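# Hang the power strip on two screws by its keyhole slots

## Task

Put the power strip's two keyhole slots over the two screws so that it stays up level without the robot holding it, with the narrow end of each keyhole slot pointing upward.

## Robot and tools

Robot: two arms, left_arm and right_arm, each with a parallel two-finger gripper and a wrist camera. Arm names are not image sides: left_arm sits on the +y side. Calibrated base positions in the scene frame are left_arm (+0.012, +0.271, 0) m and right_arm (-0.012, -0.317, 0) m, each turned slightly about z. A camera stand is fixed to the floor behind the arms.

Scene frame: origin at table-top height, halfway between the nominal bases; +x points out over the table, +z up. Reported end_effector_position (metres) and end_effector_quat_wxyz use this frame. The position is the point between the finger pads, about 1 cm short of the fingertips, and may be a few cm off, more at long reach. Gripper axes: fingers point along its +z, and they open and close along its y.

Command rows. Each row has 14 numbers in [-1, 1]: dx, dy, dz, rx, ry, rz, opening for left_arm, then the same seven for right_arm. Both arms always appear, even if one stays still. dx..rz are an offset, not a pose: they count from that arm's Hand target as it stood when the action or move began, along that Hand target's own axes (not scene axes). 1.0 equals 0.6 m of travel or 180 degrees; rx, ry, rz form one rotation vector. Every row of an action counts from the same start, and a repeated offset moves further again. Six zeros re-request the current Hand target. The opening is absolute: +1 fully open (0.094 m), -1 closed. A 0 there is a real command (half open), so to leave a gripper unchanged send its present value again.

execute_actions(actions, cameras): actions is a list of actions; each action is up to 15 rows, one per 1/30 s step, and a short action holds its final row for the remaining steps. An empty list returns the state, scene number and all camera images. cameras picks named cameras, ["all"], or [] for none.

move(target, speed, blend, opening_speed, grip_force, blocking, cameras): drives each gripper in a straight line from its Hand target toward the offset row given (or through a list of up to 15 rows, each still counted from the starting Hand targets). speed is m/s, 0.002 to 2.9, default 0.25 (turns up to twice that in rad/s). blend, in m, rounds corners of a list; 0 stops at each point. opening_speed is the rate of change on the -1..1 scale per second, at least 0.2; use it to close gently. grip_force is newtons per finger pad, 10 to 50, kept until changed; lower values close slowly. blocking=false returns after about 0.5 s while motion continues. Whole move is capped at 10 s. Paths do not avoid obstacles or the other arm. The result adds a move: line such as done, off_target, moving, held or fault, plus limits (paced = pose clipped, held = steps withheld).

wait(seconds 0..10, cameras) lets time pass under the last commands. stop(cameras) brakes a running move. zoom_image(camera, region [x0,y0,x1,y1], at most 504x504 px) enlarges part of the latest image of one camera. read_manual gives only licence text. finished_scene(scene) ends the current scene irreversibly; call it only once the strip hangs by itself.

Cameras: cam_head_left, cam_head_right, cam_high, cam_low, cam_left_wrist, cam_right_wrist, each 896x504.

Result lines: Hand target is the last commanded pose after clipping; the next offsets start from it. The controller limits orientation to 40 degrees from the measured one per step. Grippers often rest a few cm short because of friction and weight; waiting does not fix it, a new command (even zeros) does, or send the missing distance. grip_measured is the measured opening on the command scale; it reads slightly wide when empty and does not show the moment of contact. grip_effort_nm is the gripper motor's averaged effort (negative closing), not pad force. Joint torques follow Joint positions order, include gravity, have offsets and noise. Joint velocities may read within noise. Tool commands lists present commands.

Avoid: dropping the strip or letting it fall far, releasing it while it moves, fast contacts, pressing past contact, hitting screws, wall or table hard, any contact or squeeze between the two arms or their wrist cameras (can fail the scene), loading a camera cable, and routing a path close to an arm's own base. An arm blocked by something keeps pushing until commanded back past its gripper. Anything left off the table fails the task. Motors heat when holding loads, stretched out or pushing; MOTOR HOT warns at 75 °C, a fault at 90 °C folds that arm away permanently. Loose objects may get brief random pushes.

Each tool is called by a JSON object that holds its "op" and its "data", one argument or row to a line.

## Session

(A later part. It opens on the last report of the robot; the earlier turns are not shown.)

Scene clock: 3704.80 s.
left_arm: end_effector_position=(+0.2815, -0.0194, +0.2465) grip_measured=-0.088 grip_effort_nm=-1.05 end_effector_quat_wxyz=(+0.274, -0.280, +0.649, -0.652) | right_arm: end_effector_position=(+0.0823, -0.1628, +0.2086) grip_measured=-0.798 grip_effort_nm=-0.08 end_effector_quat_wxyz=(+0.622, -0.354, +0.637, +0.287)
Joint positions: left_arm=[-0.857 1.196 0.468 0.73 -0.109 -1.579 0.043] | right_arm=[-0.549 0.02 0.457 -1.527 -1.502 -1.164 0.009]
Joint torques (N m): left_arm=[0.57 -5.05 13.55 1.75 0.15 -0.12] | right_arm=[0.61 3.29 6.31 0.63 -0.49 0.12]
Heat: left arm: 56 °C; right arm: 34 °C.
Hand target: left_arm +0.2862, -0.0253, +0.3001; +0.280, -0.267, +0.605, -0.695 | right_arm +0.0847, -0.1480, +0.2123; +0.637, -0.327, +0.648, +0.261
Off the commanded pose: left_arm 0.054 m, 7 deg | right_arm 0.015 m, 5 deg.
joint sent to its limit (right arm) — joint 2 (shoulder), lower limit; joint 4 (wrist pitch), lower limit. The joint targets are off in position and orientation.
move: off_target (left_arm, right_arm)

{"op": "move", "data": {
  "target": [
    [0.0,-0.003,0.0,0.0,0,0,-0.16,0,0,0,0,0,0,-0.8]
  ],
  "speed": 0.03
}}

{"op": "move", "data": {
  "target": [
    [0.0,-0.003,0.0,0.0,0,0,-0.16,0,0,0,0,0,0,-0.8]
  ],
  "speed": 0.03
}}

{"op": "move", "data": {
  "target": [
    [0.0,-0.003,0.0,0.0,0,0,-0.16,0,0,0,0,0,0,-0.8]
  ],
  "speed": 0.03
}}

{"op": "move", "data": {
  "target": [
    [0.0,-0.003,0.0,0.0,0,0,-0.16,0,0,0,0,0,0,-0.8]
  ],
  "speed": 0.03
}}

{"op": "move", "data": {
  "target": [
    [0.0,-0.003,0.0,0.0,0,0,-0.16,0,0,0,0,0,0,-0.8]
  ],
  "speed": 0.03
}}

{"op": "move", "data": {
  "target": [
    [0.0,-0.003,0.0,0.0,0,0,-0.16,0,0,0,0,0,0,-0.8]
  ],
  "speed": 0.03,
  "cameras": ["cam_right_wrist"]
}}

{"op": "zoom_image", "data": {
  "camera": "cam_right_wrist",
  "region": [480, 0, 660, 160]
}}

Scene clock: 3712.57 s.
left_arm: end_effector_position=(+0.2814, -0.0194, +0.2471) grip_measured=-0.088 grip_effort_nm=-1.05 end_effector_quat_wxyz=(+0.274, -0.280, +0.650, -0.651) | right_arm: end_effector_position=(+0.0823, -0.1628, +0.2086) grip_measured=-0.798 grip_effort_nm=-0.09 end_effector_quat_wxyz=(+0.622, -0.354, +0.637, +0.287)
Joint positions: left_arm=[-0.857 1.191 0.472 0.717 -0.109 -1.579 0.043] | right_arm=[-0.549 0.02 0.457 -1.527 -1.502 -1.164 0.009]
Joint torques (N m): left_arm=[0.62 -5 13.56 1.79 0.14 -0.12] | right_arm=[0.64 3.19 6.43 0.6 -0.47 0.12]
Heat: left arm: 56 °C; right arm: 34 °C.
Hand target: left_arm +0.2861, -0.0251, +0.3019; +0.280, -0.268, +0.605, -0.695 | right_arm +0.0847, -0.1480, +0.2123; +0.637, -0.327, +0.648, +0.261
Off the commanded pose: left_arm 0.055 m, 7 deg | right_arm 0.015 m, 5 deg.
joint sent to its limit (right arm) — joint 2 (shoulder), lower limit; joint 4 (wrist pitch), lower limit. The joint targets are off in position and orientation.
move: off_target (left_arm, right_arm)

Scene clock: 3713.77 s.
left_arm: end_effector_position=(+0.2814, -0.0194, +0.2479) grip_measured=-0.088 grip_effort_nm=-1.05 end_effector_quat_wxyz=(+0.274, -0.280, +0.651, -0.650) | right_arm: end_effector_position=(+0.0823, -0.1628, +0.2086) grip_measured=-0.798 grip_effort_nm=-0.08 end_effector_quat_wxyz=(+0.622, -0.354, +0.637, +0.287)
Joint positions: left_arm=[-0.857 1.187 0.477 0.705 -0.109 -1.579 0.043] | right_arm=[-0.549 0.02 0.457 -1.527 -1.502 -1.164 0.009]
Joint torques (N m): left_arm=[0.65 -5.18 13.64 1.82 0.17 -0.14] | right_arm=[0.61 3.28 6.32 0.67 -0.45 0.09]
Heat: left arm: 56 °C; right arm: 34 °C.
Hand target: left_arm +0.2859, -0.0249, +0.3037; +0.280, -0.267, +0.605, -0.695 | right_arm +0.0847, -0.1480, +0.2123; +0.637, -0.327, +0.648, +0.261
Off the commanded pose: left_arm 0.056 m, 8 deg | right_arm 0.015 m, 5 deg.
joint sent to its limit (right arm) — joint 2 (shoulder), lower limit; joint 4 (wrist pitch), lower limit. The joint targets are off in position and orientation.
move: off_target (left_arm, right_arm)

Scene clock: 3714.77 s.
left_arm: end_effector_position=(+0.2819, -0.0190, +0.2484) grip_measured=-0.088 grip_effort_nm=-1.05 end_effector_quat_wxyz=(+0.274, -0.281, +0.652, -0.649) | right_arm: end_effector_position=(+0.0823, -0.1628, +0.2086) grip_measured=-0.798 grip_effort_nm=-0.08 end_effector_quat_wxyz=(+0.622, -0.354, +0.637, +0.287)
Joint positions: left_arm=[-0.856 1.184 0.481 0.693 -0.109 -1.579 0.043] | right_arm=[-0.549 0.02 0.457 -1.527 -1.502 -1.164 0.009]
Joint torques (N m): left_arm=[0.58 -5.18 13.64 1.83 0.12 -0.14] | right_arm=[0.68 3.19 6.26 0.6 -0.48 0.12]
Heat: left arm: 56 °C; right arm: 34 °C.
Hand target: left_arm +0.2858, -0.0247, +0.3055; +0.280, -0.268, +0.605, -0.695 | right_arm +0.0847, -0.1480, +0.2123; +0.637, -0.327, +0.648, +0.261
Off the commanded pose: left_arm 0.058 m, 8 deg | right_arm 0.015 m, 5 deg.
joint sent to its limit (right arm) — joint 2 (shoulder), lower limit; joint 4 (wrist pitch), lower limit. The joint targets are off in position and orientation.
move: off_target (left_arm, right_arm)

Scene clock: 3715.77 s.
left_arm: end_effector_position=(+0.2818, -0.0190, +0.2497) grip_measured=-0.088 grip_effort_nm=-1.05 end_effector_quat_wxyz=(+0.273, -0.281, +0.653, -0.648) | right_arm: end_effector_position=(+0.0823, -0.1628, +0.2086) grip_measured=-0.798 grip_effort_nm=-0.08 end_effector_quat_wxyz=(+0.622, -0.354, +0.637, +0.287)
Joint positions: left_arm=[-0.856 1.179 0.486 0.683 -0.109 -1.579 0.043] | right_arm=[-0.549 0.02 0.457 -1.527 -1.502 -1.164 0.009]
Joint torques (N m): left_arm=[0.58 -5.19 13.64 1.88 0.14 -0.12] | right_arm=[0.62 3.38 6.32 0.6 -0.48 0.11]
Heat: left arm: 56 °C; right arm: 34 °C.
Hand target: left_arm +0.2857, -0.0245, +0.3073; +0.280, -0.267, +0.605, -0.695 | right_arm +0.0847, -0.1480, +0.2123; +0.637, -0.327, +0.648, +0.261
Off the commanded pose: left_arm 0.058 m, 8 deg | right_arm 0.015 m, 5 deg.
joint sent to its limit (right arm) — joint 2 (shoulder), lower limit; joint 4 (wrist pitch), lower limit. The joint targets are off in position and orientation.
move: off_target (left_arm, right_arm)

Scene clock: 3716.77 s.
left_arm: end_effector_position=(+0.2819, -0.0192, +0.2512) grip_measured=-0.088 grip_effort_nm=-1.05 end_effector_quat_wxyz=(+0.273, -0.281, +0.653, -0.648) | right_arm: end_effector_position=(+0.0823, -0.1628, +0.2086) grip_measured=-0.798 grip_effort_nm=-0.08 end_effector_quat_wxyz=(+0.622, -0.354, +0.637, +0.287)
Joint positions: left_arm=[-0.856 1.176 0.492 0.672 -0.109 -1.579 0.043] | right_arm=[-0.549 0.02 0.457 -1.527 -1.502 -1.164 0.009]
Joint torques (N m): left_arm=[0.59 -5.24 13.71 1.89 0.15 -0.14] | right_arm=[0.55 3.21 6.41 0.62 -0.47 0.11]
Heat: left arm: 56 °C; right arm: 34 °C.
Hand target: left_arm +0.2856, -0.0243, +0.3091; +0.280, -0.267, +0.605, -0.695 | right_arm +0.0847, -0.1480, +0.2123; +0.637, -0.327, +0.648, +0.261
Off the commanded pose: left_arm 0.058 m, 8 deg | right_arm 0.015 m, 5 deg.
joint sent to its limit (right arm) — joint 2 (shoulder), lower limit; joint 4 (wrist pitch), lower limit. The joint targets are off in position and orientation.
move: off_target (left_arm, right_arm)

Scene clock: 3717.77 s.
left_arm: end_effector_position=(+0.2818, -0.0191, +0.2526) grip_measured=-0.088 grip_effort_nm=-1.05 end_effector_quat_wxyz=(+0.273, -0.281, +0.653, -0.648) | right_arm: end_effector_position=(+0.0823, -0.1628, +0.2086) grip_measured=-0.798 grip_effort_nm=-0.08 end_effector_quat_wxyz=(+0.622, -0.354, +0.637, +0.287)
Joint positions: left_arm=[-0.856 1.171 0.497 0.662 -0.108 -1.579 0.043] | right_arm=[-0.549 0.02 0.457 -1.527 -1.502 -1.164 0.009]
Joint torques (N m): left_arm=[0.62 -5.19 13.7 1.89 0.12 -0.14] | right_arm=[0.54 3.33 6.31 0.64 -0.51 0.14]
Heat: left arm: 57 °C; right arm: 34 °C.
Hand target: left_arm +0.2855, -0.0242, +0.3109; +0.280, -0.267, +0.605, -0.695 | right_arm +0.0847, -0.1480, +0.2123; +0.637, -0.327, +0.648, +0.261
Off the commanded pose: left_arm 0.059 m, 8 deg | right_arm 0.015 m, 5 deg.
joint sent to its limit (right arm) — joint 2 (shoulder), lower limit; joint 4 (wrist pitch), lower limit. The joint targets are off in position and orientation.
move: off_target (left_arm, right_arm)
Images, in order (width x height): cam_right_wrist 896x504.

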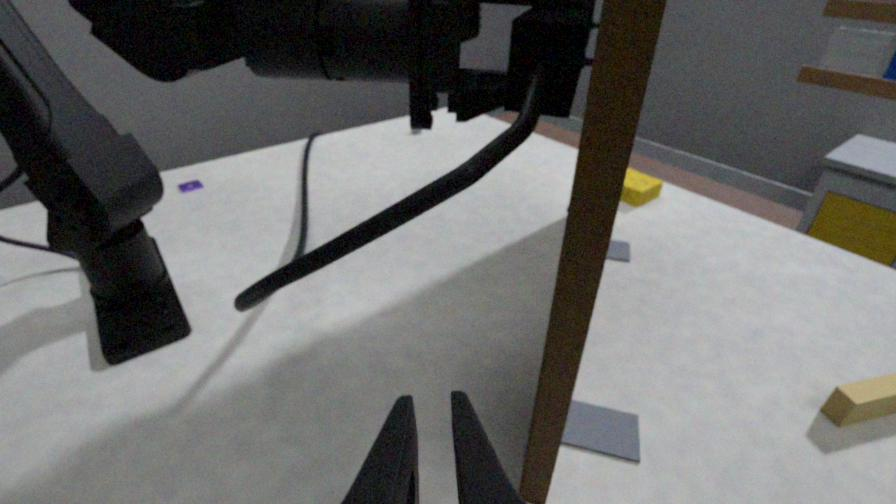

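Scaled by 2.800.

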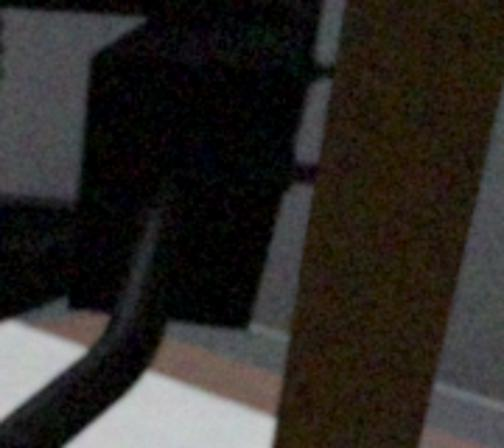

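{"op": "move", "data": {
  "target": [
    [0.006,0.0,-0.025,0.008,0,0.001,-0.16,0,0,0,0,0,0,-0.8],
    [0.012,0.03,-0.025,0.008,0,0.001,-0.16,0,0,0,0,0,0,-0.8]
  ],
  "speed": 0.06,
  "blend": [0.002,0]
}}

{"op": "move", "data": {
  "target": [
    [0.0,0.005,0.02,0.0,0,0,-0.16,0,0,0,0,0,0,-0.8]
  ],
  "speed": 0.03
}}

Scene clock: 3728.07 s.
left_arm: end_effector_position=(+0.2742, -0.0195, +0.2596) grip_measured=-0.088 grip_effort_nm=-1.05 end_effector_quat_wxyz=(+0.275, -0.275, +0.642, -0.661) | right_arm: end_effector_position=(+0.0823, -0.1628, +0.2086) grip_measured=-0.798 grip_effort_nm=-0.08 end_effector_quat_wxyz=(+0.622, -0.354, +0.637, +0.287)
Joint positions: left_arm=[-0.879 1.153 0.477 0.701 -0.125 -1.579 0.043] | right_arm=[-0.549 0.02 0.457 -1.527 -1.502 -1.164 0.009]
Joint torques (N m): left_arm=[-0.8 -3 7.27 2.81 -0.17 -0.04] | right_arm=[0.62 3.34 6.41 0.62 -0.46 0.11]
Heat: left arm: 57 °C; right arm: 34 °C.
Hand target: left_arm +0.2709, -0.0209, +0.2913; +0.285, -0.263, +0.597, -0.702 | right_arm +0.0847, -0.1480, +0.2123; +0.637, -0.327, +0.648, +0.261
Off the commanded pose: left_arm 0.032 m, 7 deg | right_arm 0.015 m, 5 deg.
joint sent to its limit (right arm) — joint 2 (shoulder), lower limit; joint 4 (wrist pitch), lower limit. The joint targets are off in position and orientation.
move: off_target (left_arm, right_arm)

Scene clock: 3729.07 s.
left_arm: end_effector_position=(+0.2757, -0.0241, +0.2522) grip_measured=-0.088 grip_effort_nm=-1.05 end_effector_quat_wxyz=(+0.275, -0.276, +0.645, -0.657) | right_arm: end_effector_position=(+0.0823, -0.1628, +0.2086) grip_measured=-0.798 grip_effort_nm=-0.08 end_effector_quat_wxyz=(+0.622, -0.354, +0.637, +0.287)
Joint positions: left_arm=[-0.888 1.188 0.475 0.727 -0.135 -1.577 0.043] | right_arm=[-0.549 0.02 0.457 -1.527 -1.502 -1.164 0.009]
Joint torques (N m): left_arm=[-0.31 -1.68 9.33 2.87 0.05 -0.05] | right_arm=[0.58 3.33 6.27 0.62 -0.49 0.11]
Heat: left arm: 57 °C; right arm: 34 °C.
Hand target: left_arm +0.2797, -0.0295, +0.2901; +0.285, -0.263, +0.597, -0.702 | right_arm +0.0847, -0.1480, +0.2123; +0.637, -0.327, +0.648, +0.261
Off the commanded pose: left_arm 0.039 m, 8 deg | right_arm 0.015 m, 5 deg.
joint sent to its limit (right arm) — joint 2 (shoulder), lower limit; joint 4 (wrist pitch), lower limit. The joint targets are off in position and orientation.
move: off_target (left_arm, right_arm)

{"op": "move", "data": {
  "target": [
    [0.0,0.0,-0.03,0.0,0,0,-0.16,0,0,0,0,0,0,-0.8],
    [0.0,0.09,-0.03,0.0,0.006,0,-0.16,0,0,0,0,0,0,-0.8],
    [0.0,0.08,0.004,0.01,0.006,0,-0.16,0,0,0,0,0,0,-0.8]
  ],
  "speed": 0.07,
  "blend": [0.002,0.002,0]
}}

{"op": "move", "data": {
  "target": [
    [0.0,0.0,0.016,0.01,0,0,-0.16,0,0,0,0,0,0,-0.8]
  ],
  "speed": 0.05,
  "cameras": ["cam_right_wrist"]
}}

{"op": "zoom_image", "data": {
  "camera": "cam_right_wrist",
  "region": [480, 0, 660, 160]
}}

Scene clock: 3821.97 s.
left_arm: end_effector_position=(+0.2812, -0.0278, +0.1925) grip_measured=-0.088 grip_effort_nm=-1.05 end_effector_quat_wxyz=(+0.273, -0.274, +0.647, -0.657) | right_arm: end_effector_position=(+0.0823, -0.1628, +0.2086) grip_measured=-0.798 grip_effort_nm=-0.08 end_effector_quat_wxyz=(+0.622, -0.354, +0.637, +0.287)
Joint positions: left_arm=[-0.874 1.447 0.348 1.111 -0.116 -1.576 0.043] | right_arm=[-0.549 0.02 0.457 -1.527 -1.502 -1.164 0.009]
Joint torques (N m): left_arm=[0.35 -3.86 9.72 2.83 0.19 -0.03] | right_arm=[0.53 3.29 6.24 0.58 -0.5 0.12]
Heat: left arm: 57 °C; right arm: 34 °C.
Hand target: left_arm +0.2855, -0.0372, +0.2430; +0.283, -0.252, +0.589, -0.714 | right_arm +0.0847, -0.1480, +0.2123; +0.637, -0.327, +0.648, +0.261
Off the commanded pose: left_arm 0.052 m, 10 deg | right_arm 0.015 m, 5 deg.
joint sent to its limit (right arm) — joint 2 (shoulder), lower limit; joint 4 (wrist pitch), lower limit. The joint targets are off in position and orientation.
move: off_target (left_arm, right_arm)

Scene clock: 3823.17 s.
left_arm: end_effector_position=(+0.2820, -0.0284, +0.1929) grip_measured=-0.088 grip_effort_nm=-1.05 end_effector_quat_wxyz=(+0.278, -0.273, +0.637, -0.665) | right_arm: end_effector_position=(+0.0823, -0.1628, +0.2086) grip_measured=-0.798 grip_effort_nm=-0.08 end_effector_quat_wxyz=(+0.622, -0.354, +0.637, +0.287)
Joint positions: left_arm=[-0.877 1.489 0.34 1.189 -0.124 -1.574 0.043] | right_arm=[-0.549 0.02 0.457 -1.527 -1.502 -1.164 0.009]
Joint torques (N m): left_arm=[0.66 -2.36 11.78 2.78 0.31 0.01] | right_arm=[0.61 3.23 6.46 0.62 -0.46 0.12]
Heat: left arm: 57 °C; right arm: 34 °C.
Hand target: left_arm +0.2922, -0.0438, +0.2448; +0.287, -0.247, +0.577, -0.723 | right_arm +0.0847, -0.1480, +0.2123; +0.637, -0.327, +0.648, +0.261
Off the commanded pose: left_arm 0.055 m, 10 deg | right_arm 0.015 m, 5 deg.
joint sent to its limit (right arm) — joint 2 (shoulder), lower limit; joint 4 (wrist pitch), lower limit. The joint targets are off in position and orientation.
move: off_target (left_arm, right_arm)
Images, in order (width x height): cam_right_wrist 896x504.

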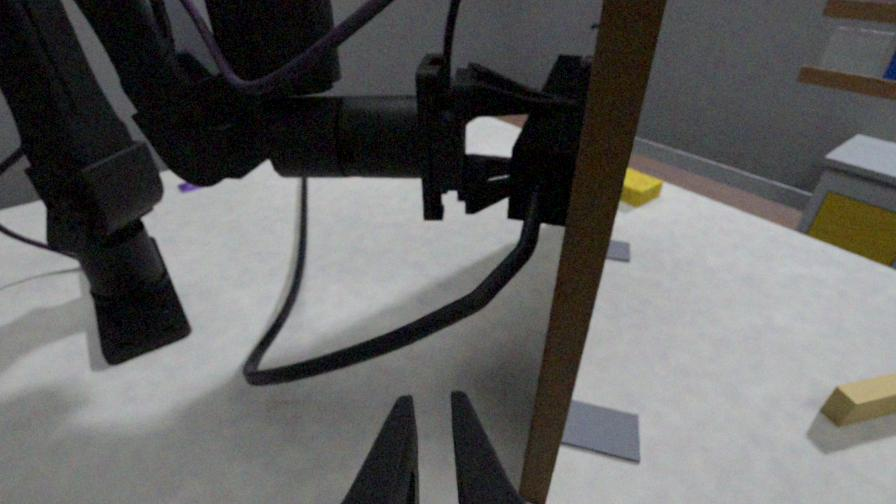

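Scaled by 2.800.

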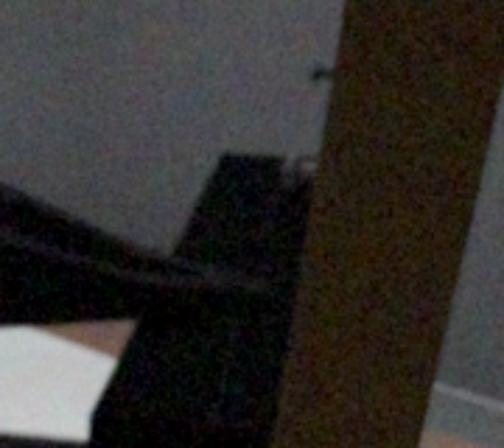

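{"op": "move", "data": {
  "target": [
    [0.0,-0.04,-0.006,0.0,0,0,-0.16,0,0,0,0,0,0,-0.8]
  ],
  "speed": 0.04
}}

{"op": "move", "data": {
  "target": [
    [0.0,-0.01,0,0.0,0,0,-0.16,0,0,0,0,0,0,-0.8]
  ],
  "speed": 0.04,
  "cameras": ["cam_right_wrist"]
}}

{"op": "zoom_image", "data": {
  "camera": "cam_right_wrist",
  "region": [480, 0, 660, 160]
}}

Scene clock: 3831.37 s.
left_arm: end_effector_position=(+0.2835, -0.0259, +0.2106) grip_measured=-0.088 grip_effort_nm=-1.05 end_effector_quat_wxyz=(+0.283, -0.272, +0.626, -0.674) | right_arm: end_effector_position=(+0.0823, -0.1628, +0.2086) grip_measured=-0.798 grip_effort_nm=-0.08 end_effector_quat_wxyz=(+0.622, -0.354, +0.637, +0.287)
Joint positions: left_arm=[-0.87 1.431 0.359 1.14 -0.122 -1.574 0.043] | right_arm=[-0.549 0.02 0.457 -1.527 -1.502 -1.164 0.009]
Joint torques (N m): left_arm=[0.27 -6.91 12.18 1.83 0.31 -0.01] | right_arm=[0.59 3.29 6.37 0.62 -0.46 0.1]
Heat: left arm: 58 °C; right arm: 34 °C.
Hand target: left_arm +0.2866, -0.0373, +0.2675; +0.287, -0.247, +0.577, -0.723 | right_arm +0.0847, -0.1480, +0.2123; +0.637, -0.327, +0.648, +0.261
Off the commanded pose: left_arm 0.058 m, 8 deg | right_arm 0.015 m, 5 deg.
joint sent to its limit (right arm) — joint 2 (shoulder), lower limit; joint 4 (wrist pitch), lower limit. The joint targets are off in position and orientation.
move: off_target (left_arm, right_arm)

Scene clock: 3832.37 s.
left_arm: end_effector_position=(+0.2830, -0.0259, +0.2176) grip_measured=-0.088 grip_effort_nm=-1.05 end_effector_quat_wxyz=(+0.282, -0.270, +0.625, -0.676) | right_arm: end_effector_position=(+0.0823, -0.1628, +0.2086) grip_measured=-0.798 grip_effort_nm=-0.08 end_effector_quat_wxyz=(+0.622, -0.354, +0.637, +0.287)
Joint positions: left_arm=[-0.87 1.401 0.369 1.105 -0.12 -1.574 0.043] | right_arm=[-0.549 0.02 0.457 -1.527 -1.502 -1.164 0.009]
Joint torques (N m): left_arm=[0.29 -6.76 12.22 1.79 0.27 -0.03] | right_arm=[0.55 3.28 6.43 0.6 -0.48 0.12]
Heat: left arm: 58 °C; right arm: 34 °C.
Hand target: left_arm +0.2858, -0.0363, +0.2733; +0.287, -0.247, +0.577, -0.723 | right_arm +0.0847, -0.1480, +0.2123; +0.637, -0.327, +0.648, +0.261
Off the commanded pose: left_arm 0.057 m, 8 deg | right_arm 0.015 m, 5 deg.
joint sent to its limit (right arm) — joint 2 (shoulder), lower limit; joint 4 (wrist pitch), lower limit. The joint targets are off in position and orientation.
move: off_target (left_arm, right_arm)
Images, in order (width x height): cam_right_wrist 896x504.

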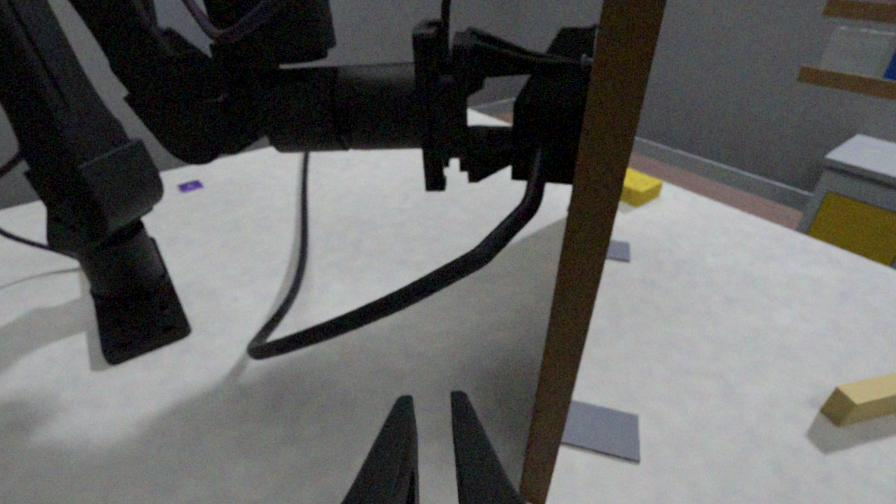

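Scaled by 2.800.

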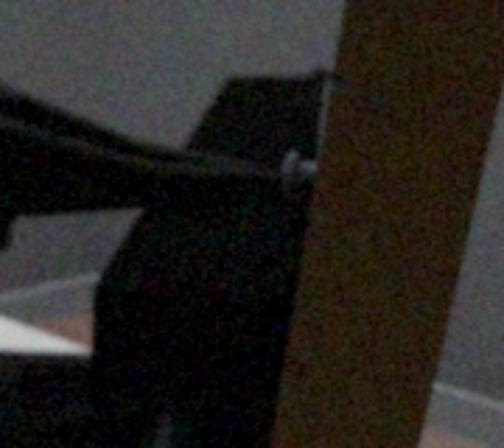

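{"op": "execute_actions", "data": {
  "actions": [],
  "cameras": ["cam_head_left","cam_head_right","cam_right_wrist"]
}}

Scene clock: 3859.63 s.
left_arm: end_effector_position=(+0.2830, -0.0259, +0.2176) grip_measured=-0.088 grip_effort_nm=-1.05 end_effector_quat_wxyz=(+0.282, -0.270, +0.625, -0.676) | right_arm: end_effector_position=(+0.0823, -0.1628, +0.2086) grip_measured=-0.798 grip_effort_nm=-0.08 end_effector_quat_wxyz=(+0.622, -0.354, +0.637, +0.287)
Joint positions: left_arm=[-0.87 1.401 0.369 1.105 -0.12 -1.574 0.043] | right_arm=[-0.549 0.02 0.457 -1.527 -1.502 -1.164 0.009]
Joint velocities: within noise
Joint torques (N m): left_arm=[0.36 -6.68 12.26 1.82 0.3 0] | right_arm=[0.65 3.28 6.41 0.59 -0.48 0.14]
Heat: left arm: 60 °C; right arm: 34 °C.
Hand target: left_arm +0.2858, -0.0363, +0.2733; +0.287, -0.247, +0.577, -0.723 | right_arm +0.0847, -0.1480, +0.2123; +0.637, -0.327, +0.648, +0.261
Tool commands: left_gripper/opening=-0.16 right_gripper/opening=-0.8
Off the commanded pose: left_arm 0.057 m, 8 deg | right_arm 0.015 m, 5 deg.
Images, in order (width x height): cam_head_left 896x504, cam_head_right 896x504, cam_right_wrist 896x504.

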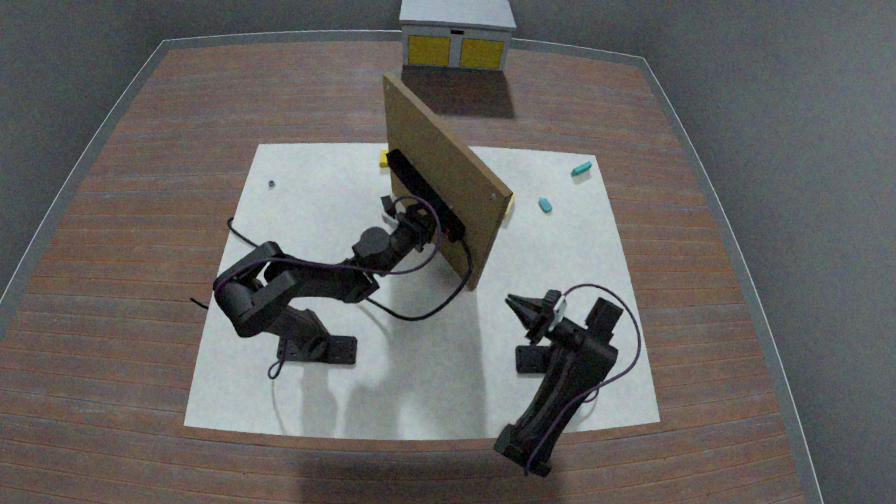

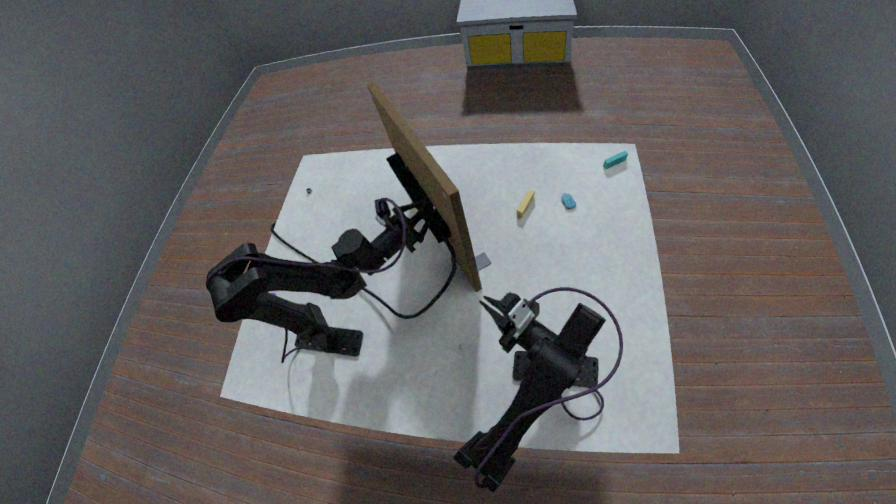

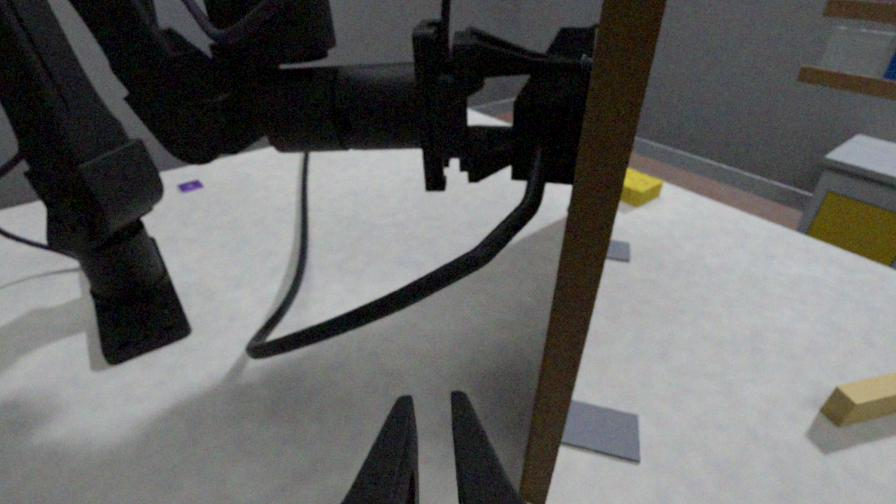

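{"op": "move", "data": {
  "target": [0,-0.008,0,0,0,0,-0.16,0,0,0,0,0,0,-0.8],
  "speed": 0.05,
  "cameras": ["cam_head_left","cam_head_right","cam_right_wrist"]
}}

{"op": "zoom_image", "data": {
  "camera": "cam_head_left",
  "region": [430, 185, 480, 225]
}}

{"op": "zoom_image", "data": {
  "camera": "cam_head_left",
  "region": [380, 140, 430, 180]
}}

{"op": "zoom_image", "data": {
  "camera": "cam_right_wrist",
  "region": [480, 0, 660, 160]
}}

Scene clock: 3866.00 s.
left_arm: end_effector_position=(+0.2829, -0.0260, +0.2237) grip_measured=-0.088 grip_effort_nm=-1.05 end_effector_quat_wxyz=(+0.283, -0.269, +0.623, -0.677) | right_arm: end_effector_position=(+0.0823, -0.1628, +0.2086) grip_measured=-0.798 grip_effort_nm=-0.08 end_effector_quat_wxyz=(+0.622, -0.354, +0.637, +0.287)
Joint positions: left_arm=[-0.87 1.38 0.38 1.078 -0.119 -1.574 0.043] | right_arm=[-0.549 0.02 0.457 -1.527 -1.502 -1.164 0.009]
Joint torques (N m): left_arm=[0.39 -6.64 12.31 1.78 0.26 -0.01] | right_arm=[0.54 3.33 6.31 0.61 -0.47 0.11]
Heat: left arm: 60 °C; right arm: 34 °C.
Hand target: left_arm +0.2852, -0.0355, +0.2780; +0.287, -0.247, +0.577, -0.723 | right_arm +0.0847, -0.1480, +0.2123; +0.637, -0.327, +0.648, +0.261
Off the commanded pose: left_arm 0.055 m, 8 deg | right_arm 0.015 m, 5 deg.
joint sent to its limit (right arm) — joint 2 (shoulder), lower limit; joint 4 (wrist pitch), lower limit. The joint targets are off in position and orientation.
move: off_target (left_arm, right_arm)
Images, in order (width x height): cam_head_left 896x504, cam_head_right 896x504, cam_right_wrist 896x504.

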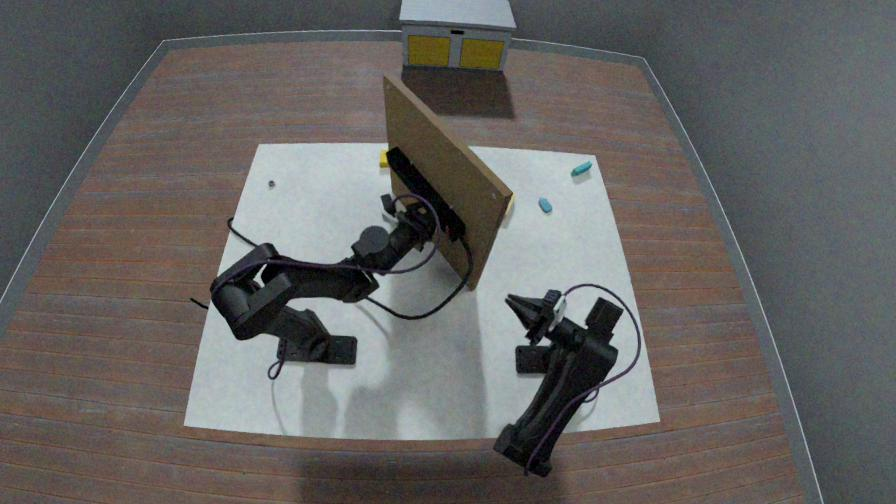

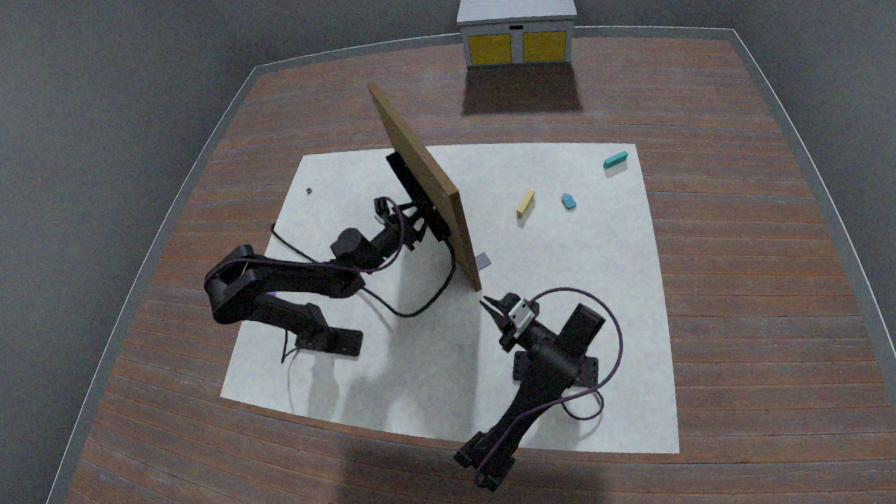

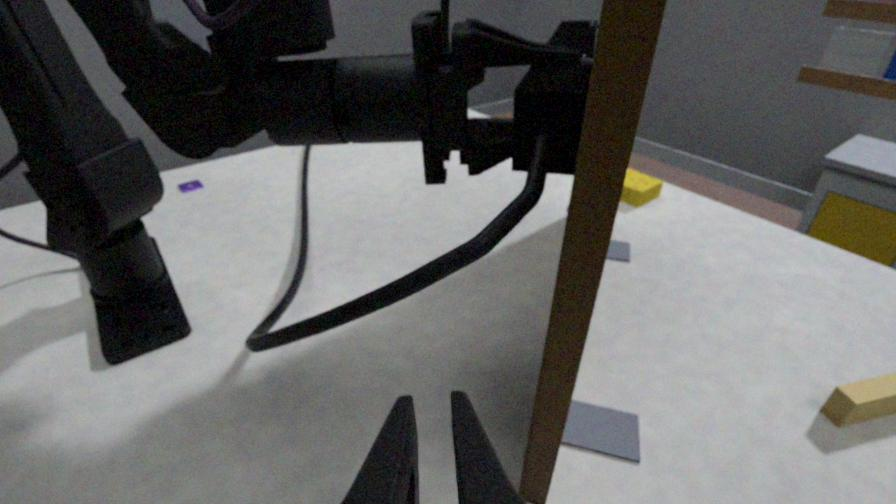

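Scaled by 10.080.

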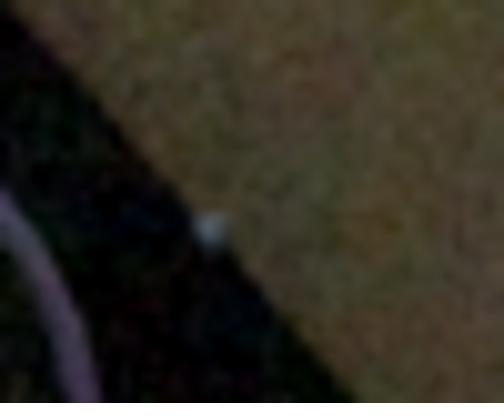

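Scaled by 10.080.

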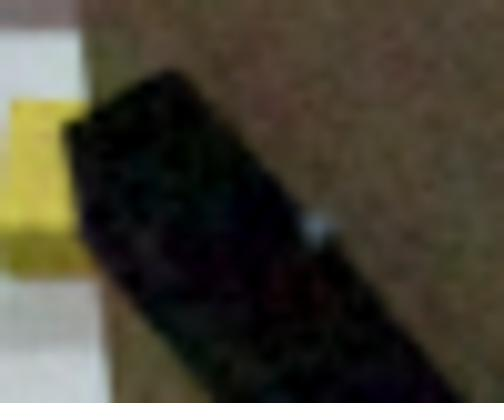

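Scaled by 2.800.

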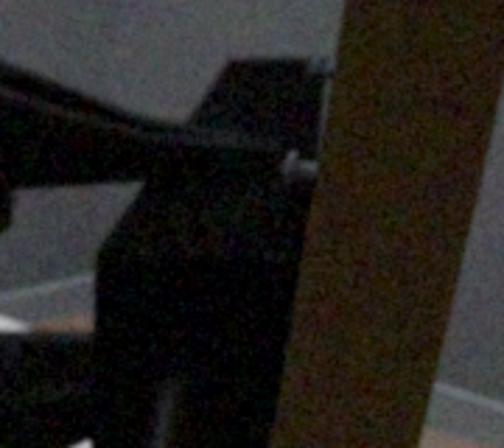

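{"op": "move", "data": {
  "target": [0,-0.007,0,0,0,0,-0.16,0,0,0,0,0,0,-0.8],
  "speed": 0.05
}}

{"op": "move", "data": {
  "target": [0,-0.007,0,0,0,0,-0.16,0,0,0,0,0,0,-0.8],
  "speed": 0.05,
  "cameras": ["cam_head_left","cam_head_right","cam_right_wrist"]
}}

{"op": "zoom_image", "data": {
  "camera": "cam_head_left",
  "region": [430, 185, 480, 225]
}}

{"op": "zoom_image", "data": {
  "camera": "cam_head_left",
  "region": [380, 140, 430, 180]
}}

{"op": "zoom_image", "data": {
  "camera": "cam_right_wrist",
  "region": [480, 0, 660, 160]
}}

Scene clock: 3875.00 s.
left_arm: end_effector_position=(+0.2829, -0.0260, +0.2240) grip_measured=-0.088 grip_effort_nm=-1.05 end_effector_quat_wxyz=(+0.282, -0.271, +0.627, -0.674) | right_arm: end_effector_position=(+0.0823, -0.1628, +0.2086) grip_measured=-0.798 grip_effort_nm=-0.08 end_effector_quat_wxyz=(+0.622, -0.354, +0.637, +0.287)
Joint positions: left_arm=[-0.87 1.365 0.386 1.045 -0.119 -1.574 0.043] | right_arm=[-0.549 0.02 0.457 -1.527 -1.502 -1.164 0.009]
Joint torques (N m): left_arm=[0.31 -6.78 12.27 1.87 0.26 -0.01] | right_arm=[0.54 3.26 6.32 0.62 -0.48 0.1]
Heat: left arm: 59 °C; right arm: 34 °C.
Hand target: left_arm +0.2847, -0.0348, +0.2821; +0.287, -0.247, +0.577, -0.723 | right_arm +0.0847, -0.1480, +0.2123; +0.637, -0.327, +0.648, +0.261
Off the commanded pose: left_arm 0.059 m, 8 deg | right_arm 0.015 m, 5 deg.
joint sent to its limit (right arm) — joint 2 (shoulder), lower limit; joint 4 (wrist pitch), lower limit. The joint targets are off in position and orientation.
move: off_target (left_arm, right_arm)

Scene clock: 3876.00 s.
left_arm: end_effector_position=(+0.2829, -0.0262, +0.2243) grip_measured=-0.088 grip_effort_nm=-1.05 end_effector_quat_wxyz=(+0.280, -0.272, +0.632, -0.670) | right_arm: end_effector_position=(+0.0823, -0.1628, +0.2086) grip_measured=-0.798 grip_effort_nm=-0.08 end_effector_quat_wxyz=(+0.622, -0.354, +0.637, +0.287)
Joint positions: left_arm=[-0.87 1.351 0.394 1.012 -0.118 -1.574 0.043] | right_arm=[-0.549 0.02 0.457 -1.527 -1.502 -1.164 0.009]
Joint torques (N m): left_arm=[0.4 -7.09 12.23 1.97 0.26 -0.02] | right_arm=[0.59 3.37 6.32 0.6 -0.47 0.13]
Heat: left arm: 59 °C; right arm: 34 °C.
Hand target: left_arm +0.2841, -0.0341, +0.2863; +0.287, -0.247, +0.577, -0.723 | right_arm +0.0847, -0.1480, +0.2123; +0.637, -0.327, +0.648, +0.261
Off the commanded pose: left_arm 0.062 m, 9 deg | right_arm 0.015 m, 5 deg.
joint sent to its limit (right arm) — joint 2 (shoulder), lower limit; joint 4 (wrist pitch), lower limit. The joint targets are off in position and orientation.
move: off_target (left_arm, right_arm)
Images, in order (width x height): cam_head_left 896x504, cam_head_right 896x504, cam_right_wrist 896x504.

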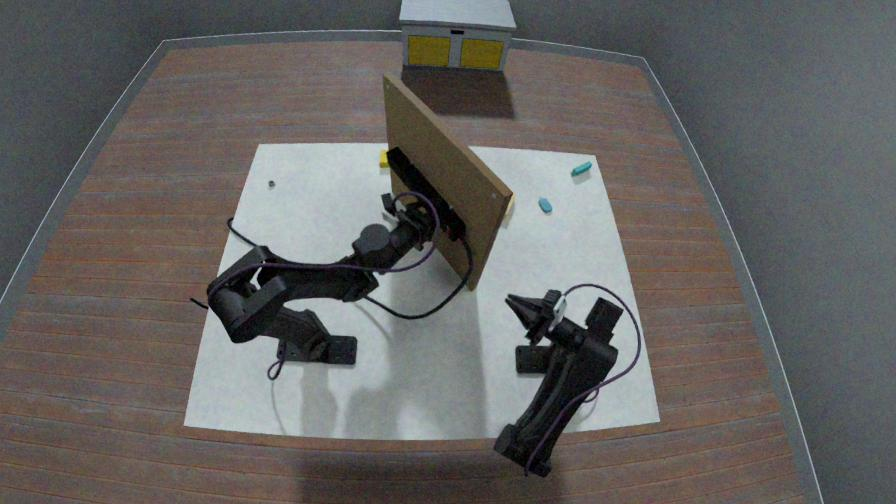

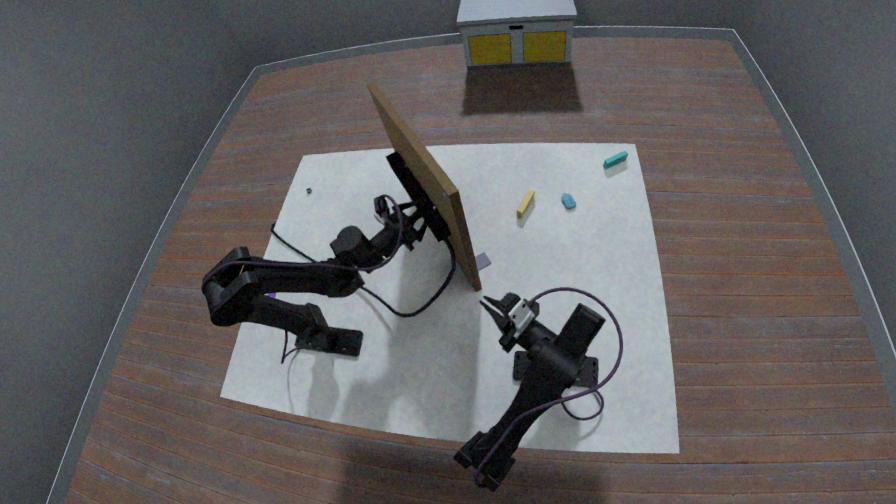

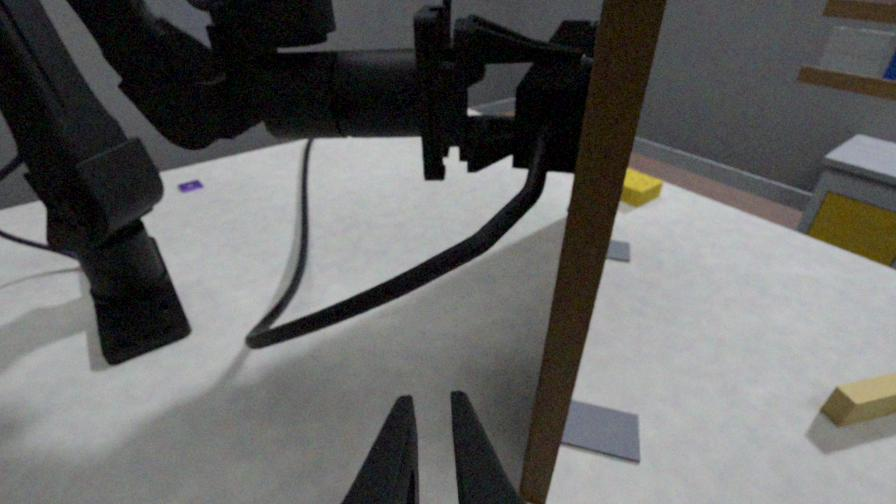

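Scaled by 10.080.

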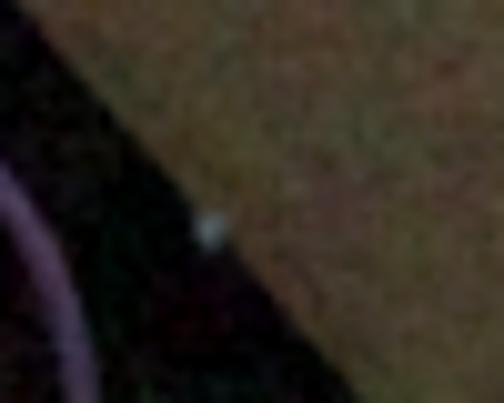

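Scaled by 10.080.

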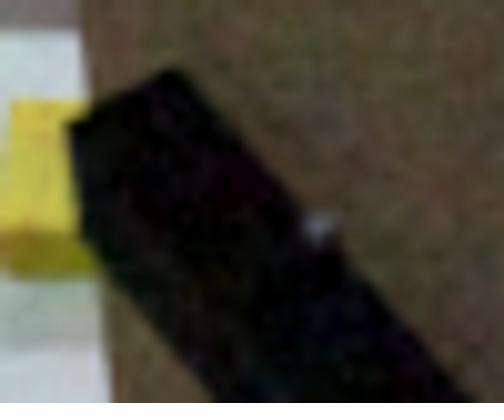

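Scaled by 2.800.

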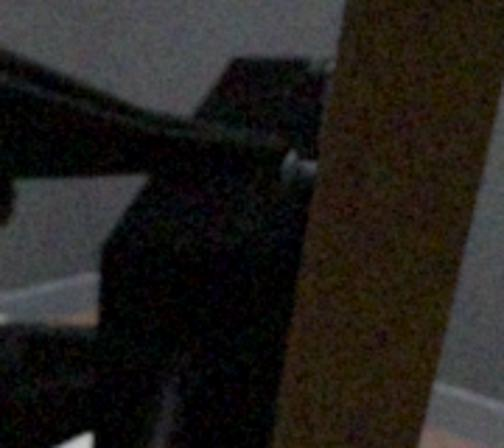

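{"op": "move", "data": {
  "target": [
    [0,0.02,-0.04,0,0,0,-0.16,0,0,0,0,0,0,-0.8]
  ],
  "speed": 0.05
}}

Scene clock: 3909.67 s.
left_arm: end_effector_position=(+0.2826, -0.0258, +0.2241) grip_measured=-0.088 grip_effort_nm=-1.05 end_effector_quat_wxyz=(+0.280, -0.272, +0.632, -0.670) | right_arm: end_effector_position=(+0.0823, -0.1628, +0.2086) grip_measured=-0.798 grip_effort_nm=-0.09 end_effector_quat_wxyz=(+0.622, -0.354, +0.637, +0.287)
Joint positions: left_arm=[-0.87 1.348 0.392 1.009 -0.118 -1.574 0.043] | right_arm=[-0.549 0.02 0.457 -1.527 -1.502 -1.164 0.009]
Joint torques (N m): left_arm=[-0.42 -8.31 4.93 2.76 0.14 0.01] | right_arm=[0.54 3.32 6.23 0.61 -0.51 0.11]
Heat: left arm: 56 °C; right arm: 34 °C.
Hand target: left_arm +0.2691, -0.0195, +0.2694; +0.287, -0.247, +0.577, -0.723 | right_arm +0.0847, -0.1480, +0.2123; +0.637, -0.327, +0.648, +0.261
Off the commanded pose: left_arm 0.048 m, 9 deg | right_arm 0.015 m, 5 deg.
joint sent to its limit (right arm) — joint 2 (shoulder), lower limit; joint 4 (wrist pitch), lower limit. The joint targets are off in position and orientation.
move: off_target (left_arm, right_arm)

{"op": "move", "data": {
  "target": [
    [0,0,-0.03,0,0,0,-0.16,0,0,0,0,0,0,-0.8]
  ],
  "speed": 0.05
}}

{"op": "move", "data": {
  "target": [
    [0,-0.015,0,0,0,0,-0.16,0,0,0,0,0,0,-0.8]
  ],
  "speed": 0.05
}}

Scene clock: 3913.40 s.
left_arm: end_effector_position=(+0.2661, -0.0084, +0.2272) grip_measured=-0.088 grip_effort_nm=-1.05 end_effector_quat_wxyz=(+0.281, -0.268, +0.624, -0.678) | right_arm: end_effector_position=(+0.0823, -0.1628, +0.2086) grip_measured=-0.798 grip_effort_nm=-0.08 end_effector_quat_wxyz=(+0.622, -0.354, +0.637, +0.287)
Joint positions: left_arm=[-0.874 1.239 0.308 1.01 -0.118 -1.574 0.043] | right_arm=[-0.549 0.02 0.457 -1.527 -1.502 -1.164 0.009]
Joint torques (N m): left_arm=[-0.75 -5.74 6.41 2.55 0.04 0] | right_arm=[0.5 3.32 6.24 0.62 -0.5 0.11]
Heat: left arm: 55 °C; right arm: 34 °C.
Hand target: left_arm +0.2567, -0.0070, +0.2657; +0.287, -0.247, +0.577, -0.723 | right_arm +0.0847, -0.1480, +0.2123; +0.637, -0.327, +0.648, +0.261
Off the commanded pose: left_arm 0.040 m, 8 deg | right_arm 0.015 m, 5 deg.
joint sent to its limit (right arm) — joint 2 (shoulder), lower limit; joint 4 (wrist pitch), lower limit. The joint targets are off in position and orientation.
move: off_target (left_arm, right_arm)

Scene clock: 3914.43 s.
left_arm: end_effector_position=(+0.2626, -0.0040, +0.2440) grip_measured=-0.088 grip_effort_nm=-1.05 end_effector_quat_wxyz=(-0.285, +0.263, -0.607, +0.694) | right_arm: end_effector_position=(+0.0823, -0.1628, +0.2086) grip_measured=-0.798 grip_effort_nm=-0.08 end_effector_quat_wxyz=(+0.622, -0.354, +0.637, +0.287)
Joint positions: left_arm=[-0.874 1.191 0.308 1.01 -0.118 -1.574 0.043] | right_arm=[-0.549 0.02 0.457 -1.527 -1.502 -1.164 0.009]
Joint torques (N m): left_arm=[-0.81 -5.35 8.06 1.84 0.01 0.03] | right_arm=[0.5 3.18 6.49 0.6 -0.48 0.11]
Heat: left arm: 55 °C; right arm: 34 °C.
Hand target: left_arm +0.2556, -0.0055, +0.2745; -0.287, +0.247, -0.577, +0.723 | right_arm +0.0847, -0.1480, +0.2123; +0.637, -0.327, +0.648, +0.261
Off the commanded pose: left_arm 0.031 m, 5 deg | right_arm 0.015 m, 5 deg.
joint sent to its limit (right arm) — joint 2 (shoulder), lower limit; joint 4 (wrist pitch), lower limit. The joint targets are off in position and orientation.
move: off_target (left_arm, right_arm)

{"op": "move", "data": {
  "target": [
    [-0.005,0.03,0.02,0,0,-0.003,-0.16,0,0,0,0,0,0,-0.8],
    [-0.005,0.035,0.042,0,0,-0.003,-0.16,0,0,0,0,0,0,-0.8]
  ],
  "speed": 0.05
}}

Scene clock: 3924.80 s.
left_arm: end_effector_position=(+0.2741, -0.0176, +0.2104) grip_measured=-0.088 grip_effort_nm=-1.05 end_effector_quat_wxyz=(+0.276, -0.268, +0.634, -0.670) | right_arm: end_effector_position=(+0.0823, -0.1628, +0.2086) grip_measured=-0.798 grip_effort_nm=-0.09 end_effector_quat_wxyz=(+0.622, -0.354, +0.637, +0.287)
Joint positions: left_arm=[-0.866 1.349 0.322 1.079 -0.104 -1.574 0.043] | right_arm=[-0.549 0.02 0.457 -1.527 -1.502 -1.164 0.009]
Joint torques (N m): left_arm=[0.5 -3.23 9.88 2.78 0.17 -0.17] | right_arm=[0.57 3.28 6.28 0.63 -0.49 0.11]
Heat: left arm: 55 °C; right arm: 33 °C.
Hand target: left_arm +0.2778, -0.0244, +0.2592; +0.284, -0.250, +0.576, -0.725 | right_arm +0.0847, -0.1480, +0.2123; +0.637, -0.327, +0.648, +0.261
Off the commanded pose: left_arm 0.049 m, 9 deg | right_arm 0.015 m, 5 deg.
joint sent to its limit (right arm) — joint 2 (shoulder), lower limit; joint 4 (wrist pitch), lower limit. The joint targets are off in position and orientation.
move: off_target (left_arm, right_arm)

{"op": "move", "data": {
  "target": [
    [0,-0.035,-0.012,0,0,0,-0.16,0,0,0,0,0,0,-0.8]
  ],
  "speed": 0.05
}}

{"op": "move", "data": {
  "target": [
    [0,-0.02,-0.0,0,0,0,-0.16,0,0,0,0,0,0,-0.8]
  ],
  "speed": 0.05
}}

Scene clock: 3929.77 s.
left_arm: end_effector_position=(+0.2704, -0.0131, +0.2427) grip_measured=-0.088 grip_effort_nm=-1.05 end_effector_quat_wxyz=(-0.284, +0.260, -0.608, +0.695) | right_arm: end_effector_position=(+0.0823, -0.1628, +0.2086) grip_measured=-0.798 grip_effort_nm=-0.08 end_effector_quat_wxyz=(+0.622, -0.354, +0.637, +0.287)
Joint positions: left_arm=[-0.866 1.265 0.34 1.052 -0.104 -1.574 0.043] | right_arm=[-0.549 0.02 0.457 -1.527 -1.502 -1.164 0.009]
Joint torques (N m): left_arm=[0.46 -5.6 10.03 1.53 0.15 -0.13] | right_arm=[0.65 3.25 6.2 0.62 -0.48 0.08]
Heat: left arm: 55 °C; right arm: 33 °C.
Hand target: left_arm +0.2703, -0.0157, +0.2782; -0.284, +0.250, -0.576, +0.725 | right_arm +0.0847, -0.1480, +0.2123; +0.637, -0.327, +0.648, +0.261
Off the commanded pose: left_arm 0.036 m, 5 deg | right_arm 0.015 m, 5 deg.
joint sent to its limit (right arm) — joint 2 (shoulder), lower limit; joint 4 (wrist pitch), lower limit. The joint targets are off in position and orientation.
move: off_target (left_arm, right_arm)

Scene clock: 3931.00 s.
left_arm: end_effector_position=(+0.2694, -0.0119, +0.2504) grip_measured=-0.088 grip_effort_nm=-1.05 end_effector_quat_wxyz=(-0.283, +0.261, -0.611, +0.692) | right_arm: end_effector_position=(+0.0823, -0.1628, +0.2086) grip_measured=-0.798 grip_effort_nm=-0.08 end_effector_quat_wxyz=(+0.622, -0.354, +0.637, +0.287)
Joint positions: left_arm=[-0.866 1.214 0.36 0.973 -0.104 -1.574 0.043] | right_arm=[-0.549 0.02 0.457 -1.527 -1.502 -1.164 0.009]
Joint torques (N m): left_arm=[0.43 -5.67 10.63 1.55 0.14 -0.17] | right_arm=[0.58 3.26 6.35 0.62 -0.49 0.09]
Heat: left arm: 55 °C; right arm: 33 °C.
Hand target: left_arm +0.2688, -0.0136, +0.2899; -0.284, +0.250, -0.576, +0.724 | right_arm +0.0847, -0.1480, +0.2123; +0.637, -0.327, +0.648, +0.261
Off the commanded pose: left_arm 0.040 m, 6 deg | right_arm 0.015 m, 5 deg.
joint sent to its limit (right arm) — joint 2 (shoulder), lower limit; joint 4 (wrist pitch), lower limit. The joint targets are off in position and orientation.
move: off_target (left_arm, right_arm)

{"op": "move", "data": {
  "target": [
    [0,-0.004,0.022,0,0,0,-0.16,0,0,0,0,0,0,-0.8]
  ],
  "speed": 0.05
}}

{"op": "move", "data": {
  "target": [
    [0,-0.003,0.008,0,0,0,-0.16,0,0,0,0,0,0,-0.8]
  ],
  "speed": 0.05
}}

Scene clock: 3935.40 s.
left_arm: end_effector_position=(+0.2753, -0.0173, +0.2670) grip_measured=-0.088 grip_effort_nm=-1.05 end_effector_quat_wxyz=(-0.286, +0.257, -0.600, +0.702) | right_arm: end_effector_position=(+0.0823, -0.1628, +0.2086) grip_measured=-0.798 grip_effort_nm=-0.08 end_effector_quat_wxyz=(+0.622, -0.354, +0.637, +0.287)
Joint positions: left_arm=[-0.862 1.23 0.412 0.967 -0.101 -1.574 0.043] | right_arm=[-0.549 0.02 0.457 -1.527 -1.502 -1.164 0.009]
Joint torques (N m): left_arm=[0.53 -3.26 10.78 1.58 0.19 -0.18] | right_arm=[0.54 3.25 6.3 0.64 -0.46 0.12]
Heat: left arm: 55 °C; right arm: 33 °C.
Hand target: left_arm +0.2776, -0.0224, +0.2950; -0.284, +0.250, -0.576, +0.725 | right_arm +0.0847, -0.1480, +0.2123; +0.637, -0.327, +0.648, +0.261
Off the commanded pose: left_arm 0.029 m, 4 deg | right_arm 0.015 m, 5 deg.
joint sent to its limit (right arm) — joint 2 (shoulder), lower limit; joint 4 (wrist pitch), lower limit. The joint targets are off in position and orientation.
move: off_target (left_arm, right_arm)

Scene clock: 3936.40 s.
left_arm: end_effector_position=(+0.2780, -0.0188, +0.2688) grip_measured=-0.088 grip_effort_nm=-1.05 end_effector_quat_wxyz=(-0.287, +0.258, -0.599, +0.701) | right_arm: end_effector_position=(+0.0823, -0.1628, +0.2086) grip_measured=-0.798 grip_effort_nm=-0.08 end_effector_quat_wxyz=(+0.622, -0.354, +0.637, +0.287)
Joint positions: left_arm=[-0.859 1.239 0.426 0.962 -0.1 -1.574 0.043] | right_arm=[-0.549 0.02 0.457 -1.527 -1.502 -1.164 0.009]
Joint torques (N m): left_arm=[0.46 -3.12 11.32 1.57 0.2 -0.16] | right_arm=[0.51 3.21 6.32 0.61 -0.46 0.11]
Heat: left arm: 55 °C; right arm: 33 °C.
Hand target: left_arm +0.2806, -0.0254, +0.2979; -0.284, +0.250, -0.576, +0.725 | right_arm +0.0847, -0.1480, +0.2123; +0.637, -0.327, +0.648, +0.261
Off the commanded pose: left_arm 0.030 m, 4 deg | right_arm 0.015 m, 5 deg.
joint sent to its limit (right arm) — joint 2 (shoulder), lower limit; joint 4 (wrist pitch), lower limit. The joint targets are off in position and orientation.
move: off_target (left_arm, right_arm)

{"op": "move", "data": {
  "target": [
    [0,0.006,0.006,0,0,0,-0.16,0,0,0,0,0,0,-0.8]
  ],
  "speed": 0.04
}}

{"op": "move", "data": {
  "target": [
    [0,0.005,0.003,0,0,0,-0.16,0,0,0,0,0,0,-0.8]
  ],
  "speed": 0.04
}}

{"op": "move", "data": {
  "target": [
    [0,0.005,0.00,0,0,0,-0.16,0,0,0,0,0,0,-0.8]
  ],
  "speed": 0.04
}}

Scene clock: 3944.20 s.
left_arm: end_effector_position=(+0.2786, -0.0196, +0.2676) grip_measured=-0.088 grip_effort_nm=-1.05 end_effector_quat_wxyz=(-0.287, +0.258, -0.600, +0.700) | right_arm: end_effector_position=(+0.0823, -0.1628, +0.2086) grip_measured=-0.798 grip_effort_nm=-0.08 end_effector_quat_wxyz=(+0.622, -0.354, +0.637, +0.287)
Joint positions: left_arm=[-0.859 1.245 0.428 0.964 -0.1 -1.574 0.043] | right_arm=[-0.549 0.02 0.457 -1.527 -1.502 -1.164 0.009]
Joint torques (N m): left_arm=[0.57 -1.66 11.67 1.79 0.19 -0.17] | right_arm=[0.68 3.15 6.24 0.59 -0.5 0.12]
Heat: left arm: 57 °C; right arm: 33 °C.
Hand target: left_arm +0.2836, -0.0285, +0.2951; -0.284, +0.250, -0.576, +0.725 | right_arm +0.0847, -0.1480, +0.2123; +0.637, -0.327, +0.648, +0.261
Off the commanded pose: left_arm 0.029 m, 4 deg | right_arm 0.015 m, 5 deg.
joint sent to its limit (right arm) — joint 2 (shoulder), lower limit; joint 4 (wrist pitch), lower limit. The joint targets are off in position and orientation.
move: off_target (left_arm, right_arm)

Scene clock: 3945.20 s.
left_arm: end_effector_position=(+0.2787, -0.0200, +0.2676) grip_measured=-0.088 grip_effort_nm=-1.05 end_effector_quat_wxyz=(-0.287, +0.258, -0.599, +0.702) | right_arm: end_effector_position=(+0.0823, -0.1628, +0.2086) grip_measured=-0.798 grip_effort_nm=-0.08 end_effector_quat_wxyz=(+0.622, -0.354, +0.637, +0.287)
Joint positions: left_arm=[-0.86 1.251 0.426 0.976 -0.102 -1.574 0.043] | right_arm=[-0.549 0.02 0.457 -1.527 -1.502 -1.164 0.009]
Joint torques (N m): left_arm=[0.68 -0.79 11.74 1.84 0.2 -0.18] | right_arm=[0.55 3.22 6.37 0.63 -0.51 0.12]
Heat: left arm: 57 °C; right arm: 33 °C.
Hand target: left_arm +0.2852, -0.0302, +0.2925; -0.284, +0.250, -0.576, +0.725 | right_arm +0.0847, -0.1480, +0.2123; +0.637, -0.327, +0.648, +0.261
Off the commanded pose: left_arm 0.028 m, 4 deg | right_arm 0.015 m, 5 deg.
joint sent to its limit (right arm) — joint 2 (shoulder), lower limit; joint 4 (wrist pitch), lower limit. The joint targets are off in position and orientation.
move: off_target (left_arm, right_arm)

Scene clock: 3946.20 s.
left_arm: end_effector_position=(+0.2788, -0.0203, +0.2679) grip_measured=-0.088 grip_effort_nm=-1.05 end_effector_quat_wxyz=(-0.288, +0.259, -0.597, +0.703) | right_arm: end_effector_position=(+0.0823, -0.1628, +0.2086) grip_measured=-0.798 grip_effort_nm=-0.09 end_effector_quat_wxyz=(+0.622, -0.354, +0.637, +0.287)
Joint positions: left_arm=[-0.863 1.256 0.426 0.984 -0.108 -1.574 0.043] | right_arm=[-0.549 0.02 0.457 -1.527 -1.502 -1.164 0.009]
Joint torques (N m): left_arm=[0.55 -0.23 11.26 1.95 0.3 -0.18] | right_arm=[0.66 3.22 6.24 0.59 -0.49 0.09]
Heat: left arm: 57 °C; right arm: 33 °C.
Hand target: left_arm +0.2856, -0.0308, +0.2896; -0.284, +0.250, -0.576, +0.725 | right_arm +0.0847, -0.1480, +0.2123; +0.637, -0.327, +0.648, +0.261
Off the commanded pose: left_arm 0.025 m, 4 deg | right_arm 0.015 m, 5 deg.
joint sent to its limit (right arm) — joint 2 (shoulder), lower limit; joint 4 (wrist pitch), lower limit. The joint targets are off in position and orientation.
move: off_target (left_arm, right_arm)


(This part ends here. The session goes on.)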